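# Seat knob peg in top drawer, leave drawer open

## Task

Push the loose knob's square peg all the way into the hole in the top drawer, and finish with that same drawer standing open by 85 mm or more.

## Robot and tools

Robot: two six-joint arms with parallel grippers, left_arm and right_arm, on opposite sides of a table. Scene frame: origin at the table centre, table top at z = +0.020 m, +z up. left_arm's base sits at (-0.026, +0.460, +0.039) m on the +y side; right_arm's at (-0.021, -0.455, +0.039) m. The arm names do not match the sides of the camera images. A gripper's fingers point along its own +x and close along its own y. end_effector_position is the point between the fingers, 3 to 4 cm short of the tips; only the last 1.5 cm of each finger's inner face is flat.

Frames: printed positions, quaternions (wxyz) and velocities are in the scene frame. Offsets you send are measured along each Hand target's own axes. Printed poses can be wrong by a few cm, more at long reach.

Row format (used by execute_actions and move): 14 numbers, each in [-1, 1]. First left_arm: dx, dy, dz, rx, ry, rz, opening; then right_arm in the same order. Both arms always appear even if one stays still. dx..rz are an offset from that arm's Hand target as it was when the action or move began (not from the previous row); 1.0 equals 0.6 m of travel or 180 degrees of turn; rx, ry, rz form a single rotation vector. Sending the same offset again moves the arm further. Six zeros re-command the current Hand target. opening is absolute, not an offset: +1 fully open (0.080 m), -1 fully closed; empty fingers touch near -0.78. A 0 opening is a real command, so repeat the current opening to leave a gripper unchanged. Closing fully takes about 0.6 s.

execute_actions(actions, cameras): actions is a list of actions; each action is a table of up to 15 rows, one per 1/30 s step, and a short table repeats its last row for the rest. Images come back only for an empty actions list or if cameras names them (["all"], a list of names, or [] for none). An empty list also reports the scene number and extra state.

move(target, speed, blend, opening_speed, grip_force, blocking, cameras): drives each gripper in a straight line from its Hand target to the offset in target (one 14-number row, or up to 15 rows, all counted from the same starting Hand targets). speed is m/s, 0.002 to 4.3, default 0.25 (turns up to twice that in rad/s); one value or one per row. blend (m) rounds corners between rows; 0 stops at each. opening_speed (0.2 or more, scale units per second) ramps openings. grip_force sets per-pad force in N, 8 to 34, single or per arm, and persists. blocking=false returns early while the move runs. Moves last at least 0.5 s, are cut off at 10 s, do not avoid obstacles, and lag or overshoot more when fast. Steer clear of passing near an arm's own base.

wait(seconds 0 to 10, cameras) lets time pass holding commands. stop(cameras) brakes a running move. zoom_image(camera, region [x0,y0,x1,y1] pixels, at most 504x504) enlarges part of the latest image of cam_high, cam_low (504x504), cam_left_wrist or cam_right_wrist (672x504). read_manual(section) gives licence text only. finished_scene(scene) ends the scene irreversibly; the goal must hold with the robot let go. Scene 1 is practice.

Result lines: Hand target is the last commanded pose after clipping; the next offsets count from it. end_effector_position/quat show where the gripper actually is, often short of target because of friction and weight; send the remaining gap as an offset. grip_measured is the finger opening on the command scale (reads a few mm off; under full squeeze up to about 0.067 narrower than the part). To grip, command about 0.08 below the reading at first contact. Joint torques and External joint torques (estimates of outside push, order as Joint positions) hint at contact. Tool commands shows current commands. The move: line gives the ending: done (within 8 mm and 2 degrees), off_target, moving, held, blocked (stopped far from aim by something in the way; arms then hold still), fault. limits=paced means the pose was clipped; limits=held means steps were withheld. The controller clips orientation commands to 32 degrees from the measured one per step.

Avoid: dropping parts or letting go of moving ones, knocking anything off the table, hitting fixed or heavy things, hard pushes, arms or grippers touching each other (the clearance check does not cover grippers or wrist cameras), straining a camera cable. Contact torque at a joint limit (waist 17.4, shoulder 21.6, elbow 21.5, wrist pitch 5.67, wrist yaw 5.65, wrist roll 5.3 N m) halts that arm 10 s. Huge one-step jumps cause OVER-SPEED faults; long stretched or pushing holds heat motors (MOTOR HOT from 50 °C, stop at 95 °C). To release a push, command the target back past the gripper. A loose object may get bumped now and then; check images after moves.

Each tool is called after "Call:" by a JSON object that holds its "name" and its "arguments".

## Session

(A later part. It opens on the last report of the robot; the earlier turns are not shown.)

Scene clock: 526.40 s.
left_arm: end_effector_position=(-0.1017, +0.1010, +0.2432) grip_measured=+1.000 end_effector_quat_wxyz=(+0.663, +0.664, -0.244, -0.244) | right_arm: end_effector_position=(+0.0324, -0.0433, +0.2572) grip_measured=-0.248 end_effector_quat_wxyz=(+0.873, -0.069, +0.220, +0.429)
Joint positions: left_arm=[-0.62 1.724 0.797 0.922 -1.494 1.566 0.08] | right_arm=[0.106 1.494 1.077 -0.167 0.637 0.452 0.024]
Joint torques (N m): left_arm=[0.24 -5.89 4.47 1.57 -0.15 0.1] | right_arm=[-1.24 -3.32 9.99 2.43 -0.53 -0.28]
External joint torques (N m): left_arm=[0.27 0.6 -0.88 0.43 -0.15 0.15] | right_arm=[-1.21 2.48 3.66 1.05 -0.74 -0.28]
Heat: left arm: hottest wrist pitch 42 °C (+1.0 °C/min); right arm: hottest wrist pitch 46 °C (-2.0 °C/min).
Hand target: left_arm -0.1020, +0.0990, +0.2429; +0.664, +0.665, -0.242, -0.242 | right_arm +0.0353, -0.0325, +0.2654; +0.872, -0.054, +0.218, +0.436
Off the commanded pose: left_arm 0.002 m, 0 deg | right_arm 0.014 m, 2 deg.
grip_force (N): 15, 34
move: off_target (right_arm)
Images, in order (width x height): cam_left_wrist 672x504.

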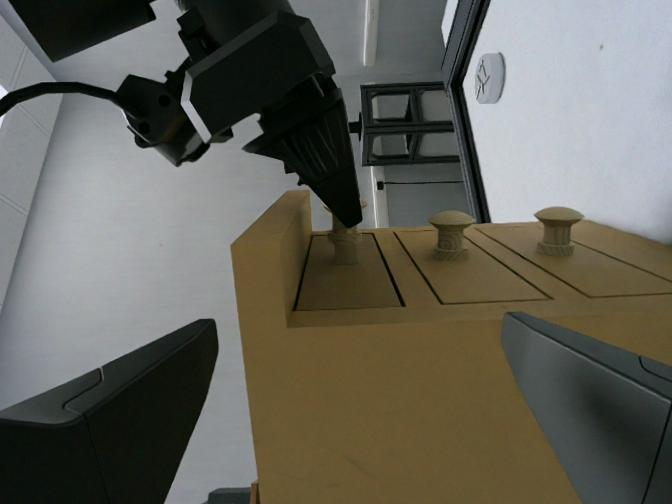

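Call:
{"name": "move", "arguments": {"target": [0,0,0,0,0,0,1.0,0.00244,-0.00832,0.00426,0,0,0,-0.36], "speed": 0.03, "cameras": ["cam_left_wrist"]}}

Call:
{"name": "zoom_image", "arguments": {"camera": "cam_left_wrist", "region": [322, 236, 364, 278]}}

Scene clock: 527.53 s.
left_arm: end_effector_position=(-0.1017, +0.1010, +0.2432) grip_measured=+1.000 end_effector_quat_wxyz=(+0.663, +0.664, -0.244, -0.244) | right_arm: end_effector_position=(+0.0350, -0.0434, +0.2566) grip_measured=-0.248 end_effector_quat_wxyz=(+0.872, -0.073, +0.222, +0.431)
Joint positions: left_arm=[-0.62 1.724 0.797 0.922 -1.494 1.566 0.08] | right_arm=[0.096 1.493 1.077 -0.169 0.623 0.442 0.024]
Joint torques (N m): left_arm=[0.23 -5.9 4.46 1.58 -0.15 0.1] | right_arm=[-1.92 -4.52 9.73 2.77 -0.55 -0.29]
External joint torques (N m): left_arm=[0.23 0.57 -0.85 0.44 -0.15 0.15] | right_arm=[-1.92 1.35 3.31 1.35 -0.75 -0.29]
Heat: left arm: hottest wrist pitch 42 °C (+1.0 °C/min); right arm: hottest wrist pitch 46 °C (-2.0 °C/min).
Hand target: left_arm -0.1020, +0.0990, +0.2429; +0.664, +0.665, -0.242, -0.242 | right_arm +0.0409, -0.0338, +0.2665; +0.872, -0.054, +0.218, +0.436
Off the commanded pose: left_arm 0.002 m, 0 deg | right_arm 0.015 m, 2 deg.
grip_force (N): 15, 34
move: off_target (right_arm)
Images, in order (width x height): cam_left_wrist 672x504.

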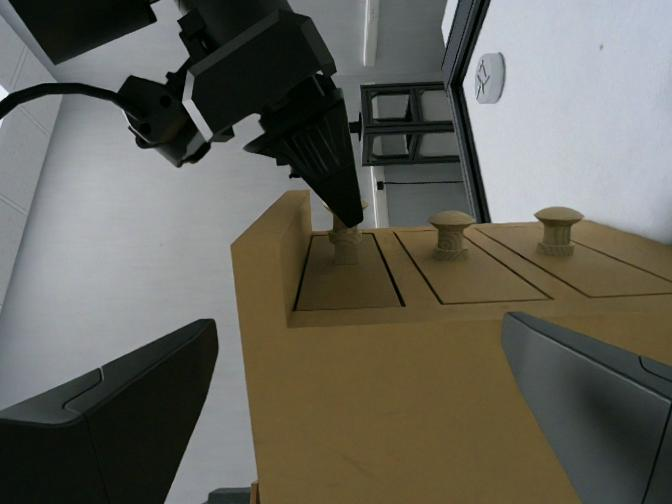

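Scaled by 12.000 from the camera's 672x504 image, which has a finer 960x720 frame.

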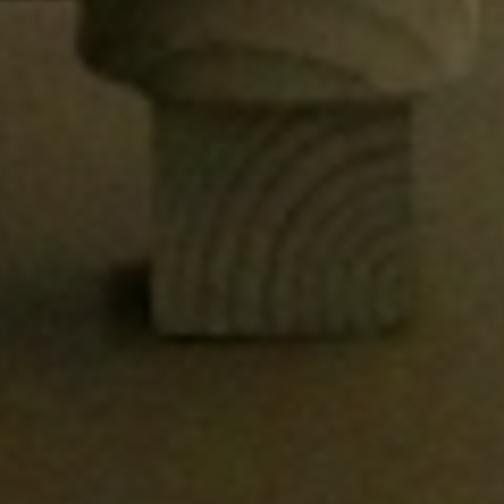

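Call:
{"name": "wait", "arguments": {"seconds": 0, "cameras": ["cam_right_wrist","cam_left_wrist"]}}

Call:
{"name": "zoom_image", "arguments": {"camera": "cam_left_wrist", "region": [290, 180, 400, 290]}}

Call:
{"name": "zoom_image", "arguments": {"camera": "cam_right_wrist", "region": [250, 240, 450, 440]}}

Scene clock: 528.07 s.
left_arm: end_effector_position=(-0.1017, +0.1010, +0.2432) grip_measured=+1.000 end_effector_quat_wxyz=(+0.663, +0.664, -0.244, -0.244) | right_arm: end_effector_position=(+0.0350, -0.0434, +0.2566) grip_measured=-0.248 end_effector_quat_wxyz=(+0.872, -0.073, +0.222, +0.431)
Joint positions: left_arm=[-0.62 1.724 0.797 0.922 -1.494 1.566 0.08] | right_arm=[0.096 1.493 1.077 -0.169 0.623 0.441 0.024]
Joint torques (N m): left_arm=[0.23 -5.89 4.47 1.57 -0.16 0.1] | right_arm=[-1.91 -4.4 9.52 2.78 -0.53 -0.26]
External joint torques (N m): left_arm=[0.24 0.51 -0.85 0.44 -0.16 0.15] | right_arm=[-1.93 1.36 3.2 1.39 -0.73 -0.26]
Heat: left arm: hottest wrist pitch 42 °C (+1.0 °C/min); right arm: hottest wrist pitch 47 °C (+0.0 °C/min).
Hand target: left_arm -0.1020, +0.0990, +0.2429; +0.664, +0.665, -0.242, -0.242 | right_arm +0.0409, -0.0338, +0.2665; +0.872, -0.054, +0.218, +0.436
Tool commands: left_gripper/opening=+1.0 right_gripper/opening=-0.36
Off the commanded pose: left_arm 0.002 m, 0 deg | right_arm 0.015 m, 2 deg.
grip_force (N): 15, 34
Images, in order (width x height): cam_left_wrist 672x504, cam_right_wrist 672x504.

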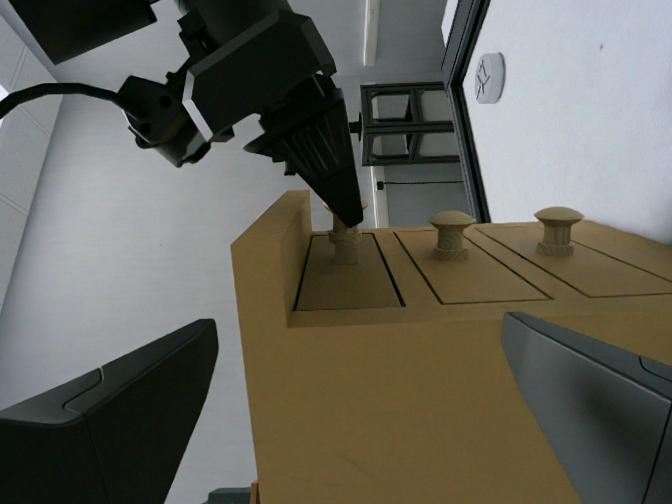

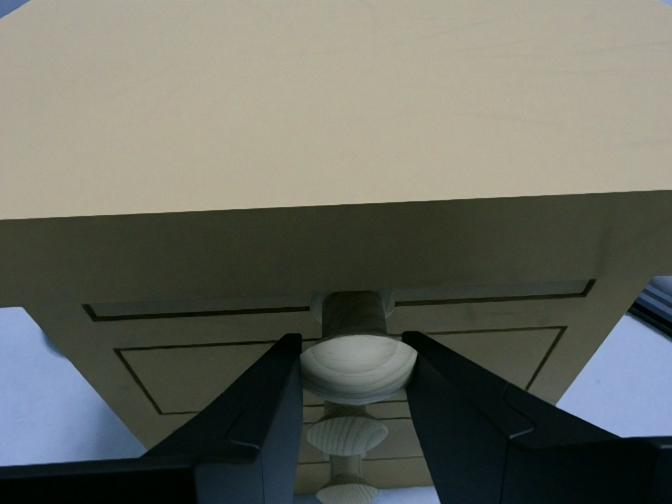

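Scaled by 4.582 from the camera's 672x504 image, which has a finer 960x720 frame.

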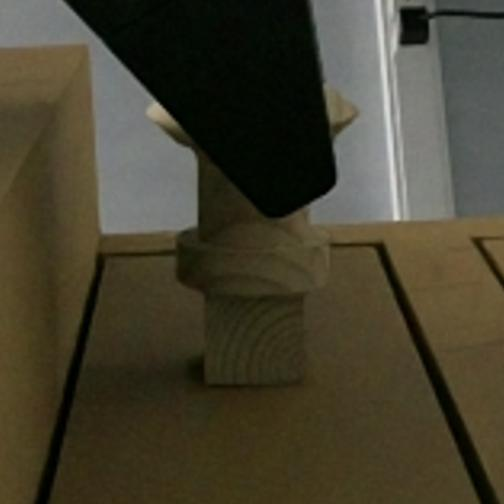

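Scaled by 2.520 from the camera's 672x504 image, which has a finer 960x720 frame.

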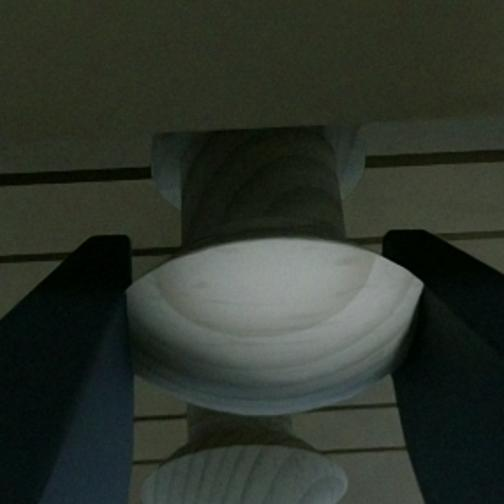

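Call:
{"name": "move", "arguments": {"target": [0,0,0,0,0,0,1.0,-0.00281,-0.00136,0.0014,0,0,0,-0.36], "speed": 0.03, "cameras": ["cam_left_wrist"]}}

Call:
{"name": "zoom_image", "arguments": {"camera": "cam_left_wrist", "region": [322, 236, 364, 278]}}

Scene clock: 530.67 s.
left_arm: end_effector_position=(-0.1017, +0.1010, +0.2432) grip_measured=+1.000 end_effector_quat_wxyz=(+0.663, +0.664, -0.244, -0.244) | right_arm: end_effector_position=(+0.0348, -0.0438, +0.2570) grip_measured=-0.248 end_effector_quat_wxyz=(+0.871, -0.073, +0.222, +0.433)
Joint positions: left_arm=[-0.62 1.724 0.797 0.922 -1.494 1.566 0.08] | right_arm=[0.095 1.491 1.077 -0.172 0.618 0.441 0.024]
Joint torques (N m): left_arm=[0.24 -5.9 4.46 1.57 -0.16 0.09] | right_arm=[-1.7 -4.73 9.41 2.56 -0.39 -0.19]
External joint torques (N m): left_arm=[0.27 0.55 -0.85 0.44 -0.15 0.14] | right_arm=[-1.7 1.09 3 1.15 -0.59 -0.19]
Heat: left arm: hottest wrist pitch 42 °C (+1.0 °C/min); right arm: hottest wrist pitch 49 °C (+2.0 °C/min).
Hand target: left_arm -0.1020, +0.0990, +0.2429; +0.664, +0.665, -0.242, -0.242 | right_arm +0.0408, -0.0352, +0.2679; +0.872, -0.054, +0.218, +0.436
Off the commanded pose: left_arm 0.002 m, 0 deg | right_arm 0.015 m, 2 deg.
grip_force (N): 15, 34
move: off_target (right_arm)
Images, in order (width x height): cam_left_wrist 672x504.

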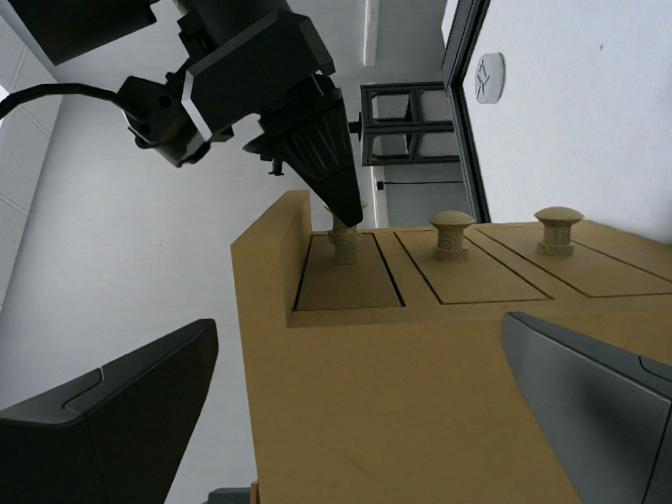

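Scaled by 12.000 from the camera's 672x504 image, which has a finer 960x720 frame.

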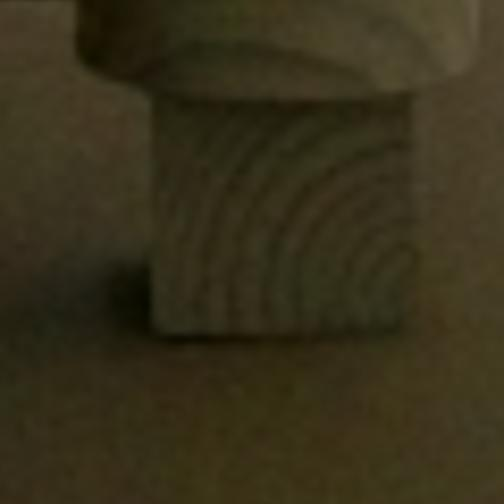

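Call:
{"name": "move", "arguments": {"target": [0,0,0,0,0,0,1.0,-0.01783,0.00398,-0.00935,0,0,0,-0.36], "speed": 0.03, "cameras": ["cam_left_wrist","cam_right_wrist"]}}

Call:
{"name": "zoom_image", "arguments": {"camera": "cam_left_wrist", "region": [322, 236, 364, 278]}}

Call:
{"name": "zoom_image", "arguments": {"camera": "cam_left_wrist", "region": [290, 180, 400, 290]}}

Call:
{"name": "zoom_image", "arguments": {"camera": "cam_right_wrist", "region": [250, 240, 450, 440]}}

Scene clock: 531.67 s.
left_arm: end_effector_position=(-0.1017, +0.1010, +0.2432) grip_measured=+1.000 end_effector_quat_wxyz=(+0.663, +0.664, -0.244, -0.244) | right_arm: end_effector_position=(+0.0307, -0.0446, +0.2593) grip_measured=-0.248 end_effector_quat_wxyz=(+0.871, -0.068, +0.222, +0.434)
Joint positions: left_arm=[-0.62 1.724 0.797 0.922 -1.494 1.566 0.08] | right_arm=[0.108 1.484 1.077 -0.175 0.628 0.452 0.024]
Joint torques (N m): left_arm=[0.24 -5.9 4.46 1.58 -0.16 0.1] | right_arm=[-0.33 -7.08 7.28 1.62 0.22 0.09]
External joint torques (N m): left_arm=[0.27 0.57 -0.86 0.44 -0.16 0.15] | right_arm=[-0.35 -1.29 0.84 0.21 0.02 0.09]
Motor temperatures (°C): left_arm=[29 40 40 42 30 33] | right_arm=[29 38 47 49 31 31]
Heat: left arm: hottest wrist pitch 42 °C (+1.0 °C/min); right arm: hottest wrist pitch 49 °C (+2.0 °C/min).
Hand target: left_arm -0.1020, +0.0990, +0.2429; +0.664, +0.665, -0.242, -0.242 | right_arm +0.0315, -0.0432, +0.2676; +0.872, -0.054, +0.218, +0.436
Off the commanded pose: left_arm 0.002 m, 0 deg | right_arm 0.008 m, 2 deg.
grip_force (N): 15, 34
move: done
Images, in order (width x height): cam_left_wrist 672x504, cam_right_wrist 672x504.

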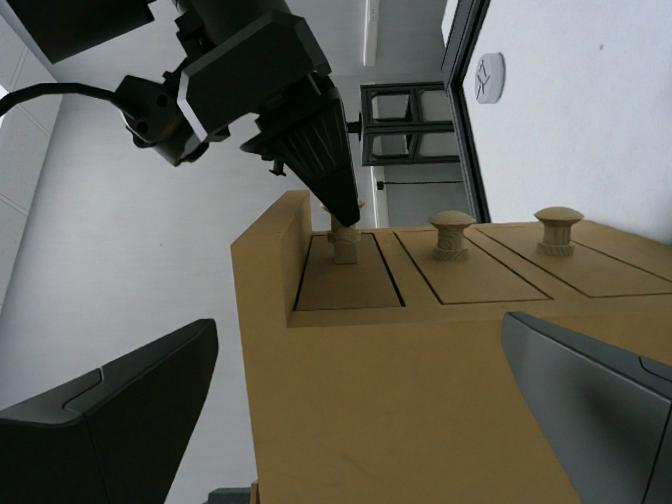

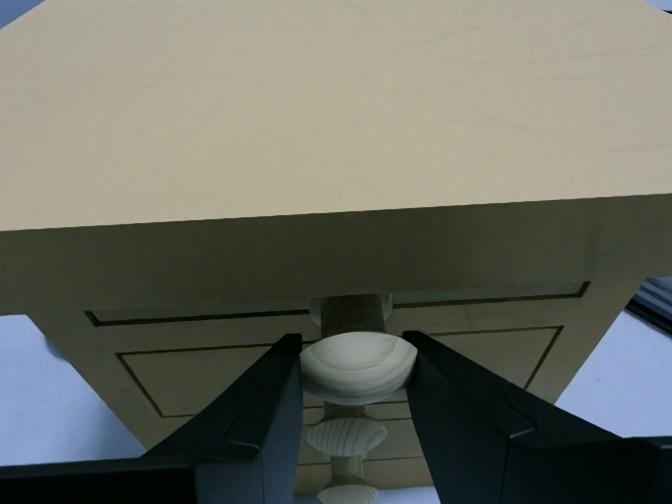

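Scaled by 12.000 from the camera's 672x504 image, which has a finer 960x720 frame.

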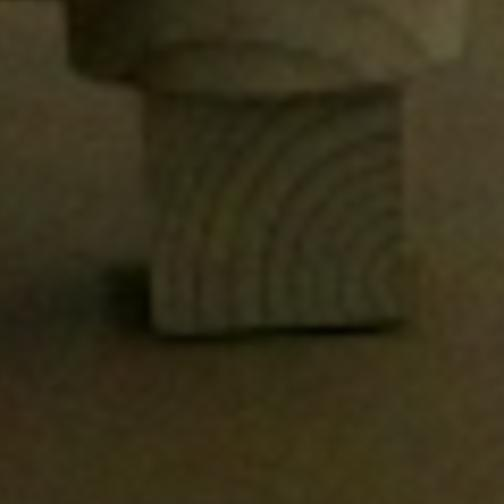

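Scaled by 4.582 from the camera's 672x504 image, which has a finer 960x720 frame.

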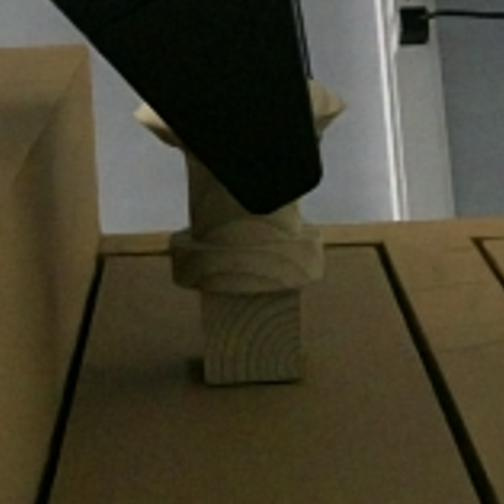

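Scaled by 2.520 from the camera's 672x504 image, which has a finer 960x720 frame.

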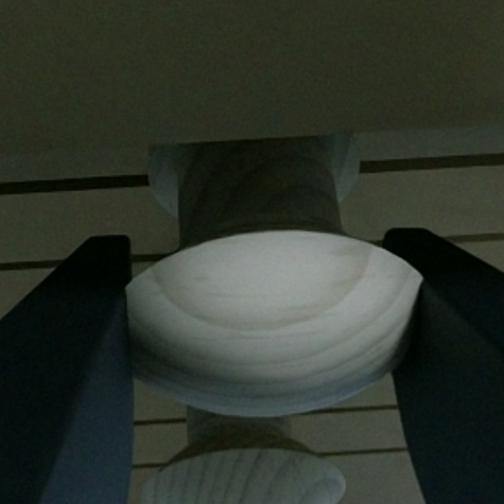

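Call:
{"name": "move", "arguments": {"target": [0,0,0,0,0,0,1.0,-0.01532,0.00058,-0.00735,0,0,0,-0.36], "speed": 0.06, "cameras": ["cam_left_wrist","cam_right_wrist"]}}

Call:
{"name": "zoom_image", "arguments": {"camera": "cam_left_wrist", "region": [322, 236, 364, 278]}}

Call:
{"name": "zoom_image", "arguments": {"camera": "cam_left_wrist", "region": [290, 180, 400, 290]}}

Call:
{"name": "zoom_image", "arguments": {"camera": "cam_right_wrist", "region": [250, 240, 450, 440]}}

Scene clock: 533.87 s.
left_arm: end_effector_position=(-0.1017, +0.1010, +0.2432) grip_measured=+1.000 end_effector_quat_wxyz=(+0.663, +0.664, -0.244, -0.244) | right_arm: end_effector_position=(+0.0250, -0.0487, +0.2641) grip_measured=-0.248 end_effector_quat_wxyz=(+0.871, -0.060, +0.220, +0.436)
Joint positions: left_arm=[-0.62 1.724 0.797 0.922 -1.494 1.566 0.08] | right_arm=[0.128 1.464 1.07 -0.18 0.643 0.467 0.024]
Joint torques (N m): left_arm=[0.24 -5.89 4.45 1.57 -0.15 0.1] | right_arm=[0.13 -7.55 5.91 1.02 0.39 0.09]
External joint torques (N m): left_arm=[0.25 0.6 -0.9 0.43 -0.16 0.15] | right_arm=[0.12 -1.94 -0.47 -0.38 0.19 0.1]
Heat: left arm: hottest wrist pitch 42 °C (+1.0 °C/min); right arm: hottest wrist pitch 49 °C (+3.0 °C/min).
Hand target: left_arm -0.1020, +0.0990, +0.2429; +0.664, +0.665, -0.242, -0.242 | right_arm +0.0249, -0.0511, +0.2676; +0.872, -0.054, +0.218, +0.436
Off the commanded pose: left_arm 0.002 m, 0 deg | right_arm 0.004 m, 1 deg.
grip_force (N): 15, 34
move: done
Images, in order (width x height): cam_left_wrist 672x504, cam_right_wrist 672x504.

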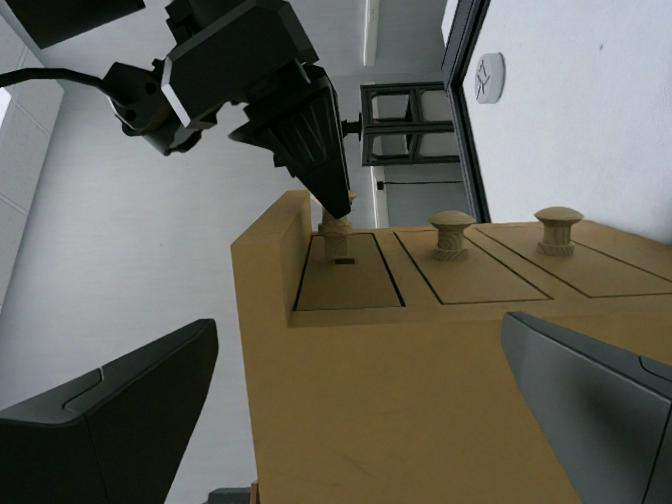

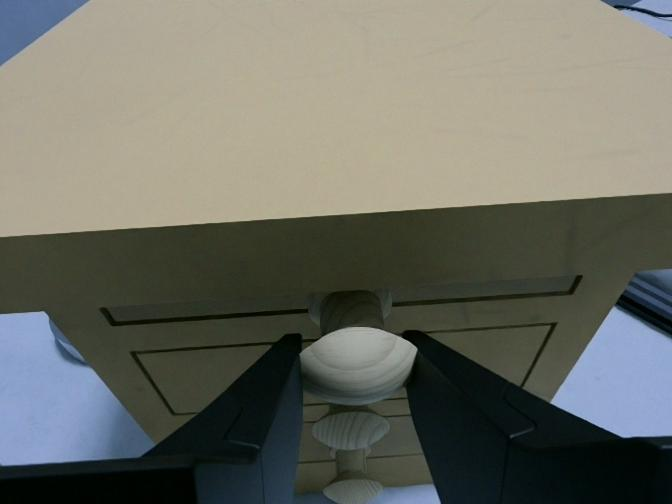

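Scaled by 12.000 from the camera's 672x504 image, which has a finer 960x720 frame.

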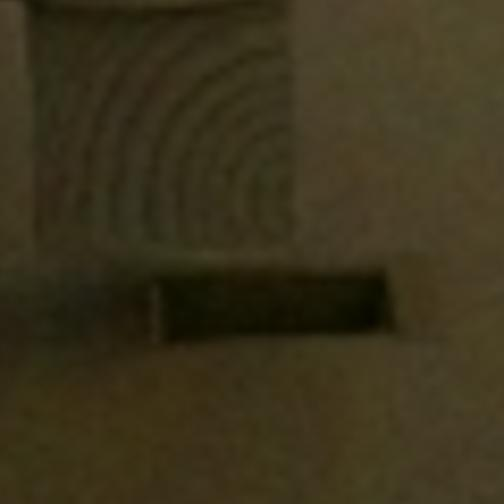

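Scaled by 4.582 from the camera's 672x504 image, which has a finer 960x720 frame.

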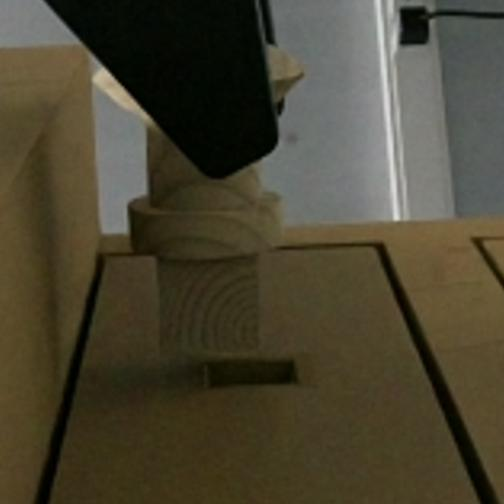

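Scaled by 2.520 from the camera's 672x504 image, which has a finer 960x720 frame.

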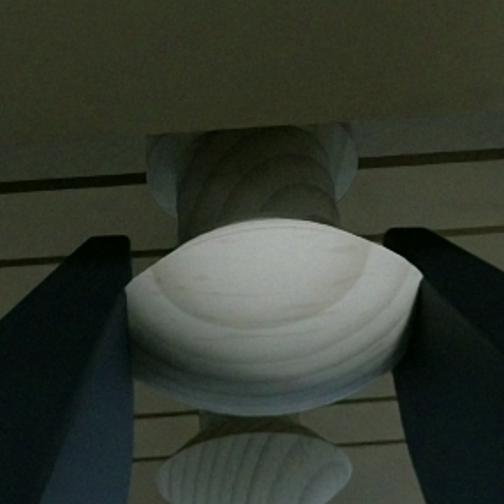

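Call:
{"name": "zoom_image", "arguments": {"camera": "cam_left_wrist", "region": [330, 252, 362, 268]}}

Call:
{"name": "zoom_image", "arguments": {"camera": "cam_left_wrist", "region": [310, 200, 480, 290]}}

Scaled by 15.750 from the camera's 672x504 image, which has a finer 960x720 frame.

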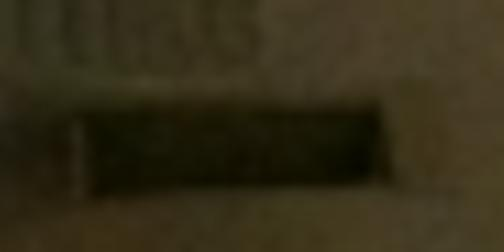

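Scaled by 2.965 from the camera's 672x504 image, which has a finer 960x720 frame.

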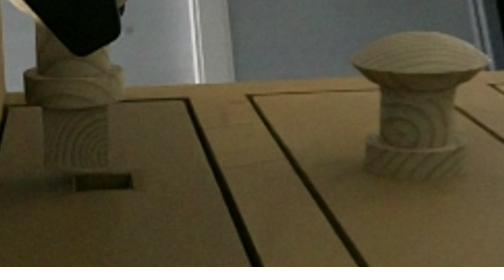

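Call:
{"name": "zoom_image", "arguments": {"camera": "cam_right_wrist", "region": [0, 0, 168, 126]}}

Call:
{"name": "zoom_image", "arguments": {"camera": "cam_right_wrist", "region": [560, 0, 672, 84]}}

Call:
{"name": "zoom_image", "arguments": {"camera": "cam_right_wrist", "region": [290, 280, 430, 420]}}

Scaled by 3.000 from the camera's 672x504 image, which has a finer 960x720 frame.

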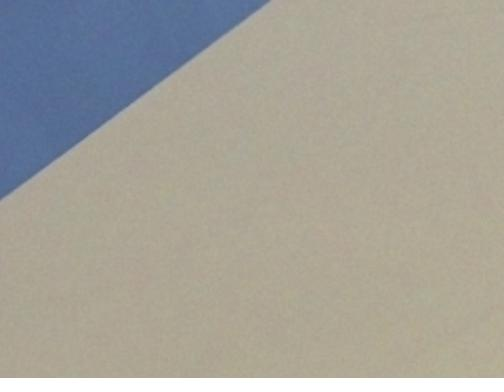

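Scaled by 4.500 from the camera's 672x504 image, which has a finer 960x720 frame.

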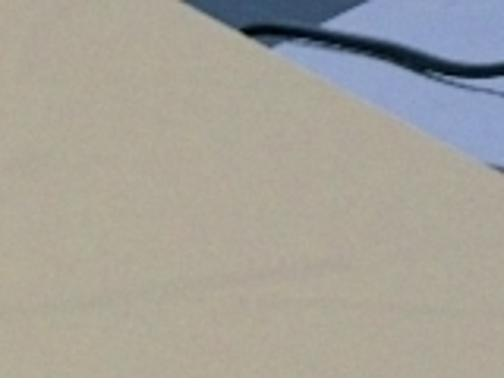

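Scaled by 3.600 from the camera's 672x504 image, which has a finer 960x720 frame.

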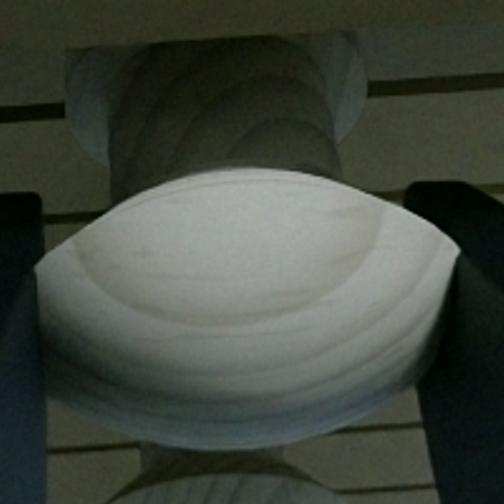

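Call:
{"name": "move", "arguments": {"target": [0,0,0,0,0,0,1.0,0.00848,-0.00549,-0.00653,0,0,0,-0.36], "speed": 0.05, "cameras": ["cam_left_wrist"]}}

Call:
{"name": "zoom_image", "arguments": {"camera": "cam_left_wrist", "region": [322, 236, 364, 278]}}

Scene clock: 539.10 s.
left_arm: end_effector_position=(-0.1017, +0.1010, +0.2432) grip_measured=+1.000 end_effector_quat_wxyz=(+0.663, +0.664, -0.244, -0.244) | right_arm: end_effector_position=(+0.0280, -0.0493, +0.2590) grip_measured=-0.248 end_effector_quat_wxyz=(+0.871, -0.058, +0.220, +0.434)
Joint positions: left_arm=[-0.62 1.724 0.797 0.922 -1.494 1.566 0.08] | right_arm=[0.119 1.464 1.048 -0.155 0.638 0.466 0.024]
Joint torques (N m): left_arm=[0.23 -5.9 4.46 1.57 -0.15 0.09] | right_arm=[-0.14 -7.15 5.86 1.35 0.17 -0.13]
External joint torques (N m): left_arm=[0.2 0.55 -0.86 0.43 -0.15 0.15] | right_arm=[-0.15 -1.53 -0.5 -0.05 -0.04 -0.12]
Heat: left arm: hottest wrist pitch 42 °C (+1.0 °C/min); right arm: hottest wrist pitch 48 °C (+2.0 °C/min).
Hand target: left_arm -0.1020, +0.0990, +0.2429; +0.664, +0.665, -0.242, -0.242 | right_arm +0.0289, -0.0504, +0.2615; +0.872, -0.055, +0.218, +0.436
Off the commanded pose: left_arm 0.002 m, 0 deg | right_arm 0.003 m, 1 deg.
grip_force (N): 15, 34
move: done
Images, in order (width x height): cam_left_wrist 672x504.

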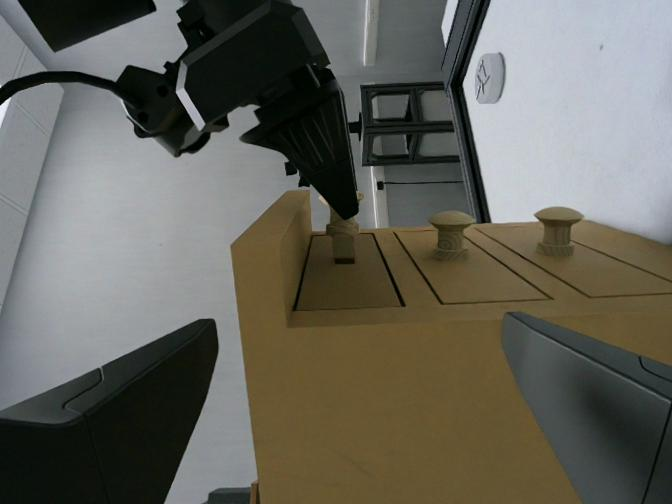

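Scaled by 12.000 from the camera's 672x504 image, which has a finer 960x720 frame.

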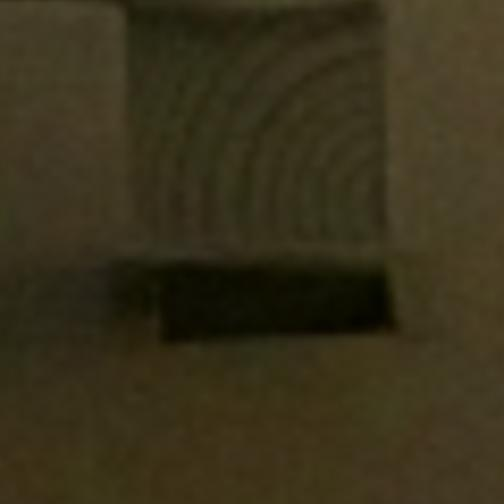

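Call:
{"name": "move", "arguments": {"target": [0,0,0,0,0,0,1.0,0.00612,-0.00122,0.00108,0,0,0,-0.36], "speed": 0.04, "cameras": ["cam_left_wrist"]}}

Call:
{"name": "zoom_image", "arguments": {"camera": "cam_left_wrist", "region": [322, 236, 364, 278]}}

Scene clock: 540.03 s.
left_arm: end_effector_position=(-0.1017, +0.1010, +0.2432) grip_measured=+1.000 end_effector_quat_wxyz=(+0.663, +0.664, -0.244, -0.244) | right_arm: end_effector_position=(+0.0309, -0.0483, +0.2603) grip_measured=-0.248 end_effector_quat_wxyz=(+0.872, -0.055, +0.219, +0.435)
Joint positions: left_arm=[-0.62 1.724 0.797 0.922 -1.494 1.566 0.08] | right_arm=[0.109 1.464 1.048 -0.145 0.63 0.46 0.024]
Joint torques (N m): left_arm=[0.22 -5.89 4.45 1.58 -0.16 0.1] | right_arm=[-0.5 -6.05 6.14 1.41 0.16 -0.12]
External joint torques (N m): left_arm=[0.23 0.6 -0.9 0.43 -0.16 0.15] | right_arm=[-0.52 -0.44 -0.24 0 -0.04 -0.11]
Heat: left arm: hottest wrist pitch 42 °C (+1.0 °C/min); right arm: hottest wrist pitch 48 °C (+2.0 °C/min).
Hand target: left_arm -0.1020, +0.0990, +0.2429; +0.664, +0.665, -0.242, -0.242 | right_arm +0.0317, -0.0480, +0.2606; +0.872, -0.054, +0.218, +0.436
Off the commanded pose: left_arm 0.002 m, 0 deg | right_arm 0.001 m, 0 deg.
grip_force (N): 15, 34
move: done
Images, in order (width x height): cam_left_wrist 672x504.

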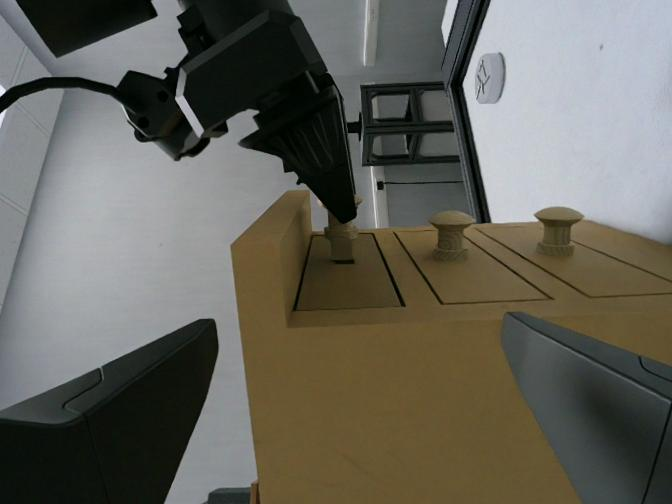

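Scaled by 12.000 from the camera's 672x504 image, which has a finer 960x720 frame.

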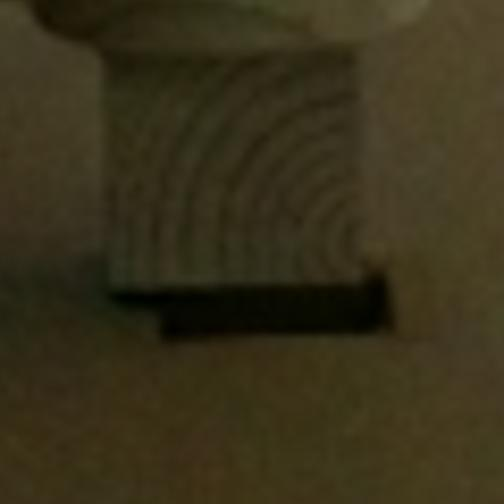

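Call:
{"name": "move", "arguments": {"target": [0,0,0,0,0,0,1.0,0.00333,0.00122,-0.003,0,0,0,-0.36], "speed": 0.04, "cameras": ["cam_left_wrist"]}}

Call:
{"name": "zoom_image", "arguments": {"camera": "cam_left_wrist", "region": [322, 236, 364, 278]}}

Scene clock: 540.90 s.
left_arm: end_effector_position=(-0.1017, +0.1010, +0.2432) grip_measured=+1.000 end_effector_quat_wxyz=(+0.663, +0.664, -0.244, -0.244) | right_arm: end_effector_position=(+0.0308, -0.0470, +0.2604) grip_measured=-0.248 end_effector_quat_wxyz=(+0.872, -0.052, +0.218, +0.436)
Joint positions: left_arm=[-0.62 1.724 0.797 0.922 -1.494 1.566 0.08] | right_arm=[0.109 1.467 1.047 -0.135 0.63 0.46 0.024]
Joint torques (N m): left_arm=[0.23 -5.9 4.47 1.57 -0.15 0.1] | right_arm=[-0.26 -5.43 6 1.4 0.17 -0.08]
External joint torques (N m): left_arm=[0.24 0.53 -0.84 0.43 -0.15 0.15] | right_arm=[-0.26 0.18 -0.35 0 -0.02 -0.08]
Heat: left arm: hottest wrist pitch 42 °C (+1.0 °C/min); right arm: hottest wrist pitch 48 °C (+2.0 °C/min).
Hand target: left_arm -0.1020, +0.0990, +0.2429; +0.664, +0.665, -0.242, -0.242 | right_arm +0.0315, -0.0466, +0.2583; +0.872, -0.054, +0.218, +0.436
Off the commanded pose: left_arm 0.002 m, 0 deg | right_arm 0.002 m, 0 deg.
grip_force (N): 15, 34
move: done
Images, in order (width x height): cam_left_wrist 672x504.

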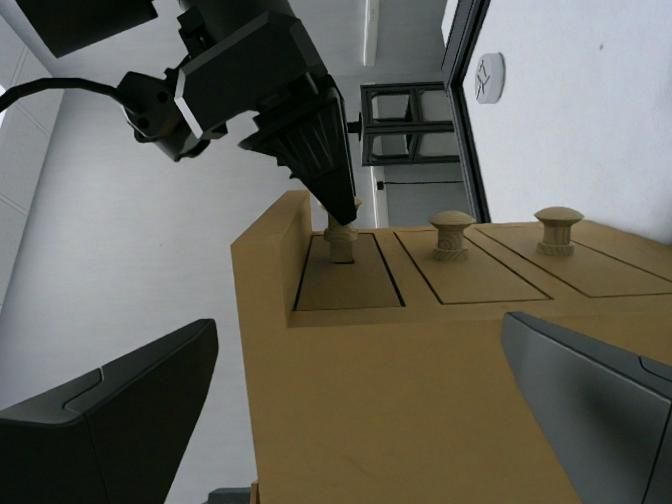

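Scaled by 12.000 from the camera's 672x504 image, which has a finer 960x720 frame.

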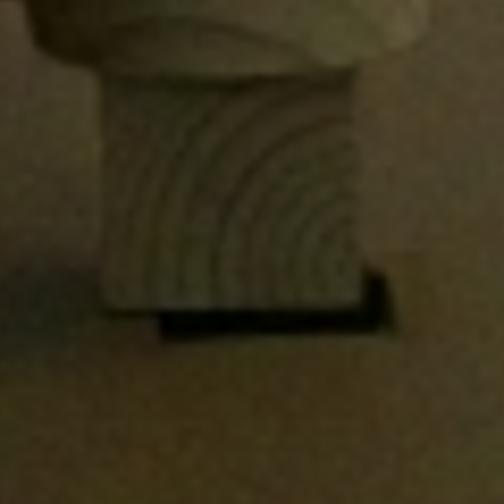

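Call:
{"name": "move", "arguments": {"target": [0,0,0,0,0,0,1.0,0.00197,-0.00061,-0.00462,0,0,0,-0.36], "speed": 0.04, "cameras": ["cam_left_wrist"]}}

Call:
{"name": "zoom_image", "arguments": {"camera": "cam_left_wrist", "region": [322, 236, 364, 278]}}

Scene clock: 542.40 s.
left_arm: end_effector_position=(-0.1017, +0.1010, +0.2432) grip_measured=+1.000 end_effector_quat_wxyz=(+0.663, +0.664, -0.244, -0.244) | right_arm: end_effector_position=(+0.0308, -0.0471, +0.2573) grip_measured=-0.248 end_effector_quat_wxyz=(+0.872, -0.052, +0.218, +0.436)
Joint positions: left_arm=[-0.62 1.724 0.797 0.922 -1.494 1.566 0.08] | right_arm=[0.109 1.469 1.036 -0.122 0.63 0.46 0.024]
Joint torques (N m): left_arm=[0.24 -5.9 4.46 1.58 -0.15 0.09] | right_arm=[-0.32 -5.49 5.86 1.38 0.13 -0.16]
External joint torques (N m): left_arm=[0.27 0.49 -0.79 0.45 -0.15 0.14] | right_arm=[-0.31 0.08 -0.45 -0.02 -0.07 -0.16]
Heat: left arm: hottest wrist pitch 42 °C (+1.0 °C/min); right arm: hottest wrist pitch 48 °C (+3.0 °C/min).
Hand target: left_arm -0.1020, +0.0990, +0.2429; +0.664, +0.665, -0.242, -0.242 | right_arm +0.0315, -0.0468, +0.2551; +0.872, -0.054, +0.218, +0.436
Off the commanded pose: left_arm 0.002 m, 0 deg | right_arm 0.002 m, 0 deg.
grip_force (N): 15, 34
move: done
Images, in order (width x height): cam_left_wrist 672x504.

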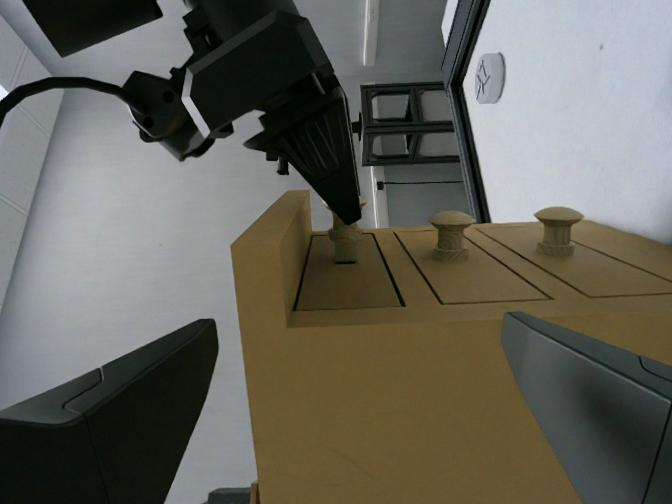

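Scaled by 12.000 from the camera's 672x504 image, which has a finer 960x720 frame.

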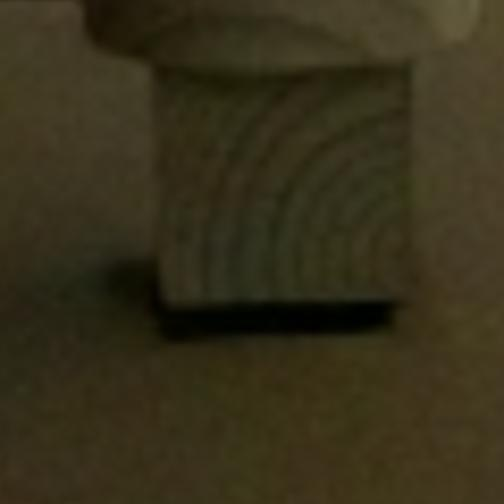

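Call:
{"name": "move", "arguments": {"target": [0,0,0,0,0,0,1.0,0.00191,0.0016,0.00087,0,0,0,-0.36], "speed": 0.04, "cameras": ["cam_left_wrist"]}}

Call:
{"name": "zoom_image", "arguments": {"camera": "cam_left_wrist", "region": [322, 236, 364, 278]}}

Scene clock: 543.33 s.
left_arm: end_effector_position=(-0.1017, +0.1010, +0.2432) grip_measured=+1.000 end_effector_quat_wxyz=(+0.663, +0.664, -0.244, -0.244) | right_arm: end_effector_position=(+0.0308, -0.0464, +0.2552) grip_measured=-0.248 end_effector_quat_wxyz=(+0.872, -0.055, +0.219, +0.435)
Joint positions: left_arm=[-0.62 1.724 0.797 0.922 -1.494 1.566 0.08] | right_arm=[0.109 1.475 1.036 -0.122 0.63 0.459 0.024]
Joint torques (N m): left_arm=[0.25 -5.9 4.47 1.58 -0.15 0.1] | right_arm=[-0.16 -5.35 6.42 1.41 0.14 -0.15]
External joint torques (N m): left_arm=[0.25 0.59 -0.88 0.43 -0.15 0.15] | right_arm=[-0.17 0.34 0.03 0 -0.05 -0.15]
Heat: left arm: hottest wrist pitch 42 °C (+1.0 °C/min); right arm: hottest wrist pitch 48 °C (+3.0 °C/min).
Hand target: left_arm -0.1020, +0.0990, +0.2429; +0.664, +0.665, -0.242, -0.242 | right_arm +0.0316, -0.0452, +0.2552; +0.872, -0.054, +0.218, +0.436
Off the commanded pose: left_arm 0.002 m, 0 deg | right_arm 0.001 m, 0 deg.
grip_force (N): 15, 34
move: done
Images, in order (width x height): cam_left_wrist 672x504.

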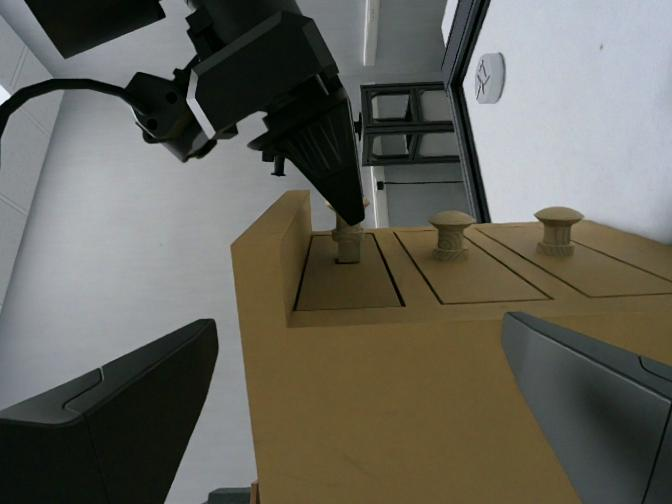

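Scaled by 12.000 from the camera's 672x504 image, which has a finer 960x720 frame.

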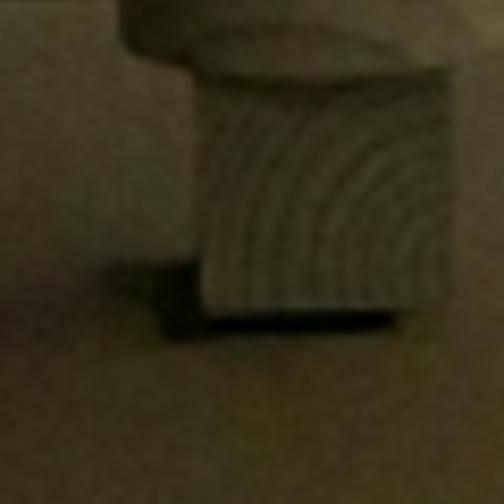

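Call:
{"name": "move", "arguments": {"target": [0,0,0,0,0,0,1.0,-0.00224,0.00066,0.00624,0,0,0,-0.36], "speed": 0.04, "cameras": ["cam_left_wrist"]}}

Call:
{"name": "zoom_image", "arguments": {"camera": "cam_left_wrist", "region": [322, 236, 364, 278]}}

Scene clock: 544.37 s.
left_arm: end_effector_position=(-0.1017, +0.1010, +0.2432) grip_measured=+1.000 end_effector_quat_wxyz=(+0.663, +0.664, -0.244, -0.244) | right_arm: end_effector_position=(+0.0312, -0.0472, +0.2541) grip_measured=-0.248 end_effector_quat_wxyz=(+0.871, -0.059, +0.220, +0.434)
Joint positions: left_arm=[-0.62 1.724 0.797 0.922 -1.494 1.566 0.08] | right_arm=[0.108 1.475 1.038 -0.131 0.629 0.458 0.024]
Joint torques (N m): left_arm=[0.24 -5.9 4.47 1.57 -0.15 0.1] | right_arm=[-0.02 -5.8 7.76 0.98 0.16 -0.14]
External joint torques (N m): left_arm=[0.27 0.59 -0.85 0.42 -0.15 0.15] | right_arm=[-0.01 -0.14 1.44 -0.41 -0.04 -0.14]
Heat: left arm: hottest wrist pitch 42 °C (+1.0 °C/min); right arm: hottest wrist pitch 48 °C (+3.0 °C/min).
Hand target: left_arm -0.1020, +0.0990, +0.2429; +0.664, +0.665, -0.242, -0.242 | right_arm +0.0317, -0.0448, +0.2592; +0.872, -0.054, +0.218, +0.436
Off the commanded pose: left_arm 0.002 m, 0 deg | right_arm 0.006 m, 1 deg.
grip_force (N): 15, 34
move: done
Images, in order (width x height): cam_left_wrist 672x504.

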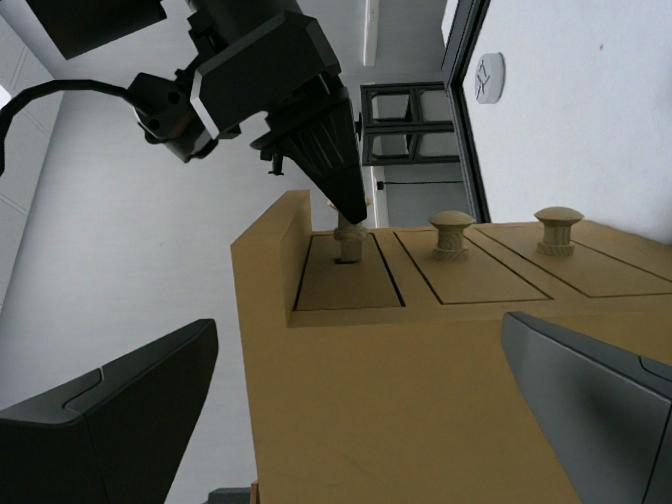

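Scaled by 12.000 from the camera's 672x504 image, which has a finer 960x720 frame.

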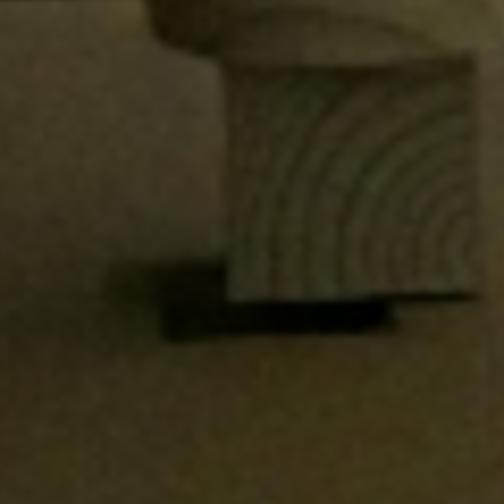

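Call:
{"name": "move", "arguments": {"target": [0,0,0,0,0,0,1.0,-0.00142,0.00032,0.00464,0,0,0,-0.36], "speed": 0.04, "cameras": ["cam_left_wrist"]}}

Call:
{"name": "zoom_image", "arguments": {"camera": "cam_left_wrist", "region": [322, 236, 364, 278]}}

Scene clock: 545.27 s.
left_arm: end_effector_position=(-0.1017, +0.1010, +0.2432) grip_measured=+1.000 end_effector_quat_wxyz=(+0.663, +0.664, -0.244, -0.244) | right_arm: end_effector_position=(+0.0314, -0.0468, +0.2564) grip_measured=-0.248 end_effector_quat_wxyz=(+0.871, -0.059, +0.221, +0.434)
Joint positions: left_arm=[-0.62 1.724 0.797 0.922 -1.494 1.566 0.08] | right_arm=[0.107 1.475 1.048 -0.143 0.628 0.458 0.024]
Joint torques (N m): left_arm=[0.23 -5.9 4.45 1.57 -0.16 0.1] | right_arm=[-0.32 -5.94 7.86 1.04 0.19 -0.11]
External joint torques (N m): left_arm=[0.23 0.57 -0.87 0.43 -0.16 0.15] | right_arm=[-0.33 -0.25 1.43 -0.39 0 -0.11]
Heat: left arm: hottest wrist pitch 42 °C (+1.0 °C/min); right arm: hottest wrist pitch 48 °C (+3.0 °C/min).
Hand target: left_arm -0.1020, +0.0990, +0.2429; +0.664, +0.665, -0.242, -0.242 | right_arm +0.0321, -0.0445, +0.2621; +0.872, -0.054, +0.218, +0.436
Off the commanded pose: left_arm 0.002 m, 0 deg | right_arm 0.006 m, 1 deg.
grip_force (N): 15, 34
move: done
Images, in order (width x height): cam_left_wrist 672x504.

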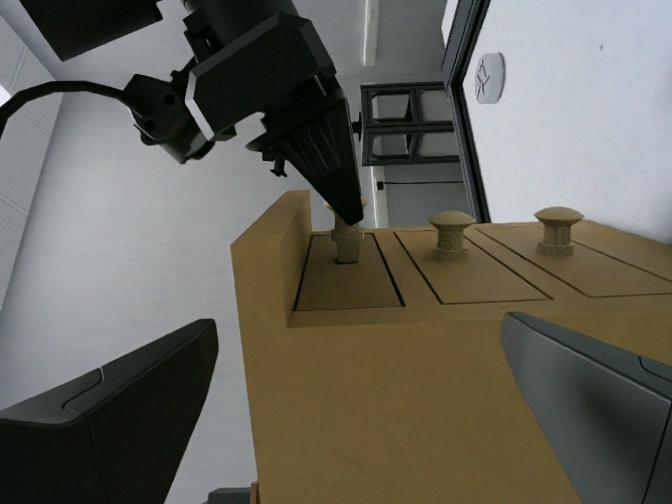

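Scaled by 12.000 from the camera's 672x504 image, which has a finer 960x720 frame.

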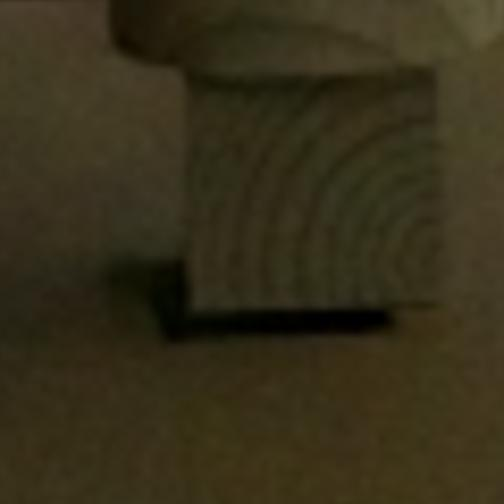

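Call:
{"name": "move", "arguments": {"target": [0,0,0,0,0,0,1.0,-0.0013,0.00198,0.00288,0,0,0,-0.36], "speed": 0.04, "cameras": ["cam_left_wrist"]}}

Call:
{"name": "zoom_image", "arguments": {"camera": "cam_left_wrist", "region": [322, 236, 364, 278]}}

Scene clock: 546.13 s.
left_arm: end_effector_position=(-0.1017, +0.1010, +0.2432) grip_measured=+1.000 end_effector_quat_wxyz=(+0.663, +0.664, -0.244, -0.244) | right_arm: end_effector_position=(+0.0314, -0.0466, +0.2582) grip_measured=-0.248 end_effector_quat_wxyz=(+0.871, -0.060, +0.221, +0.434)
Joint positions: left_arm=[-0.62 1.724 0.797 0.922 -1.494 1.566 0.08] | right_arm=[0.107 1.475 1.056 -0.153 0.628 0.458 0.024]
Joint torques (N m): left_arm=[0.24 -5.9 4.46 1.57 -0.15 0.1] | right_arm=[-0.08 -5.86 7.89 1.11 0.25 -0.11]
External joint torques (N m): left_arm=[0.24 0.47 -0.81 0.45 -0.16 0.15] | right_arm=[-0.09 -0.15 1.52 -0.29 0.04 -0.11]
Heat: left arm: hottest wrist pitch 42 °C (+1.0 °C/min); right arm: hottest wrist pitch 48 °C (+3.0 °C/min).
Hand target: left_arm -0.1020, +0.0990, +0.2429; +0.664, +0.665, -0.242, -0.242 | right_arm +0.0314, -0.0439, +0.2641; +0.872, -0.054, +0.218, +0.436
Off the commanded pose: left_arm 0.002 m, 0 deg | right_arm 0.006 m, 1 deg.
grip_force (N): 15, 34
move: done
Images, in order (width x height): cam_left_wrist 672x504.

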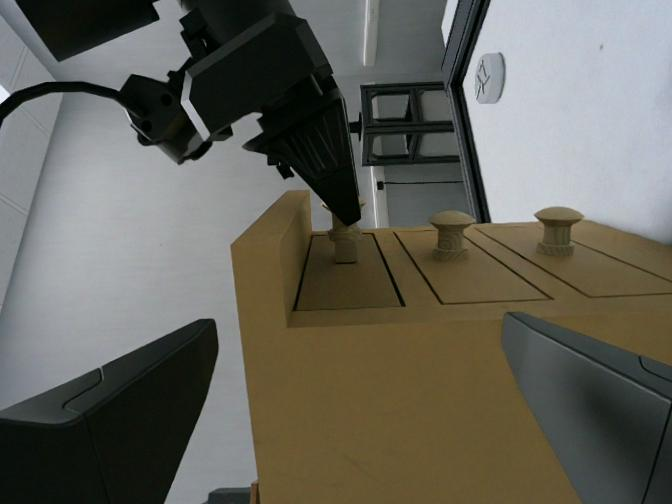

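Scaled by 12.000 from the camera's 672x504 image, which has a finer 960x720 frame.

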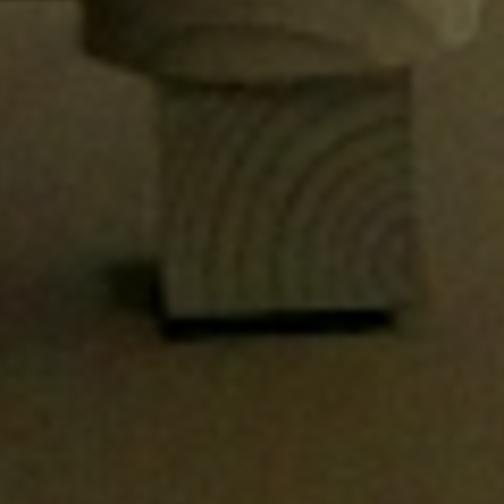

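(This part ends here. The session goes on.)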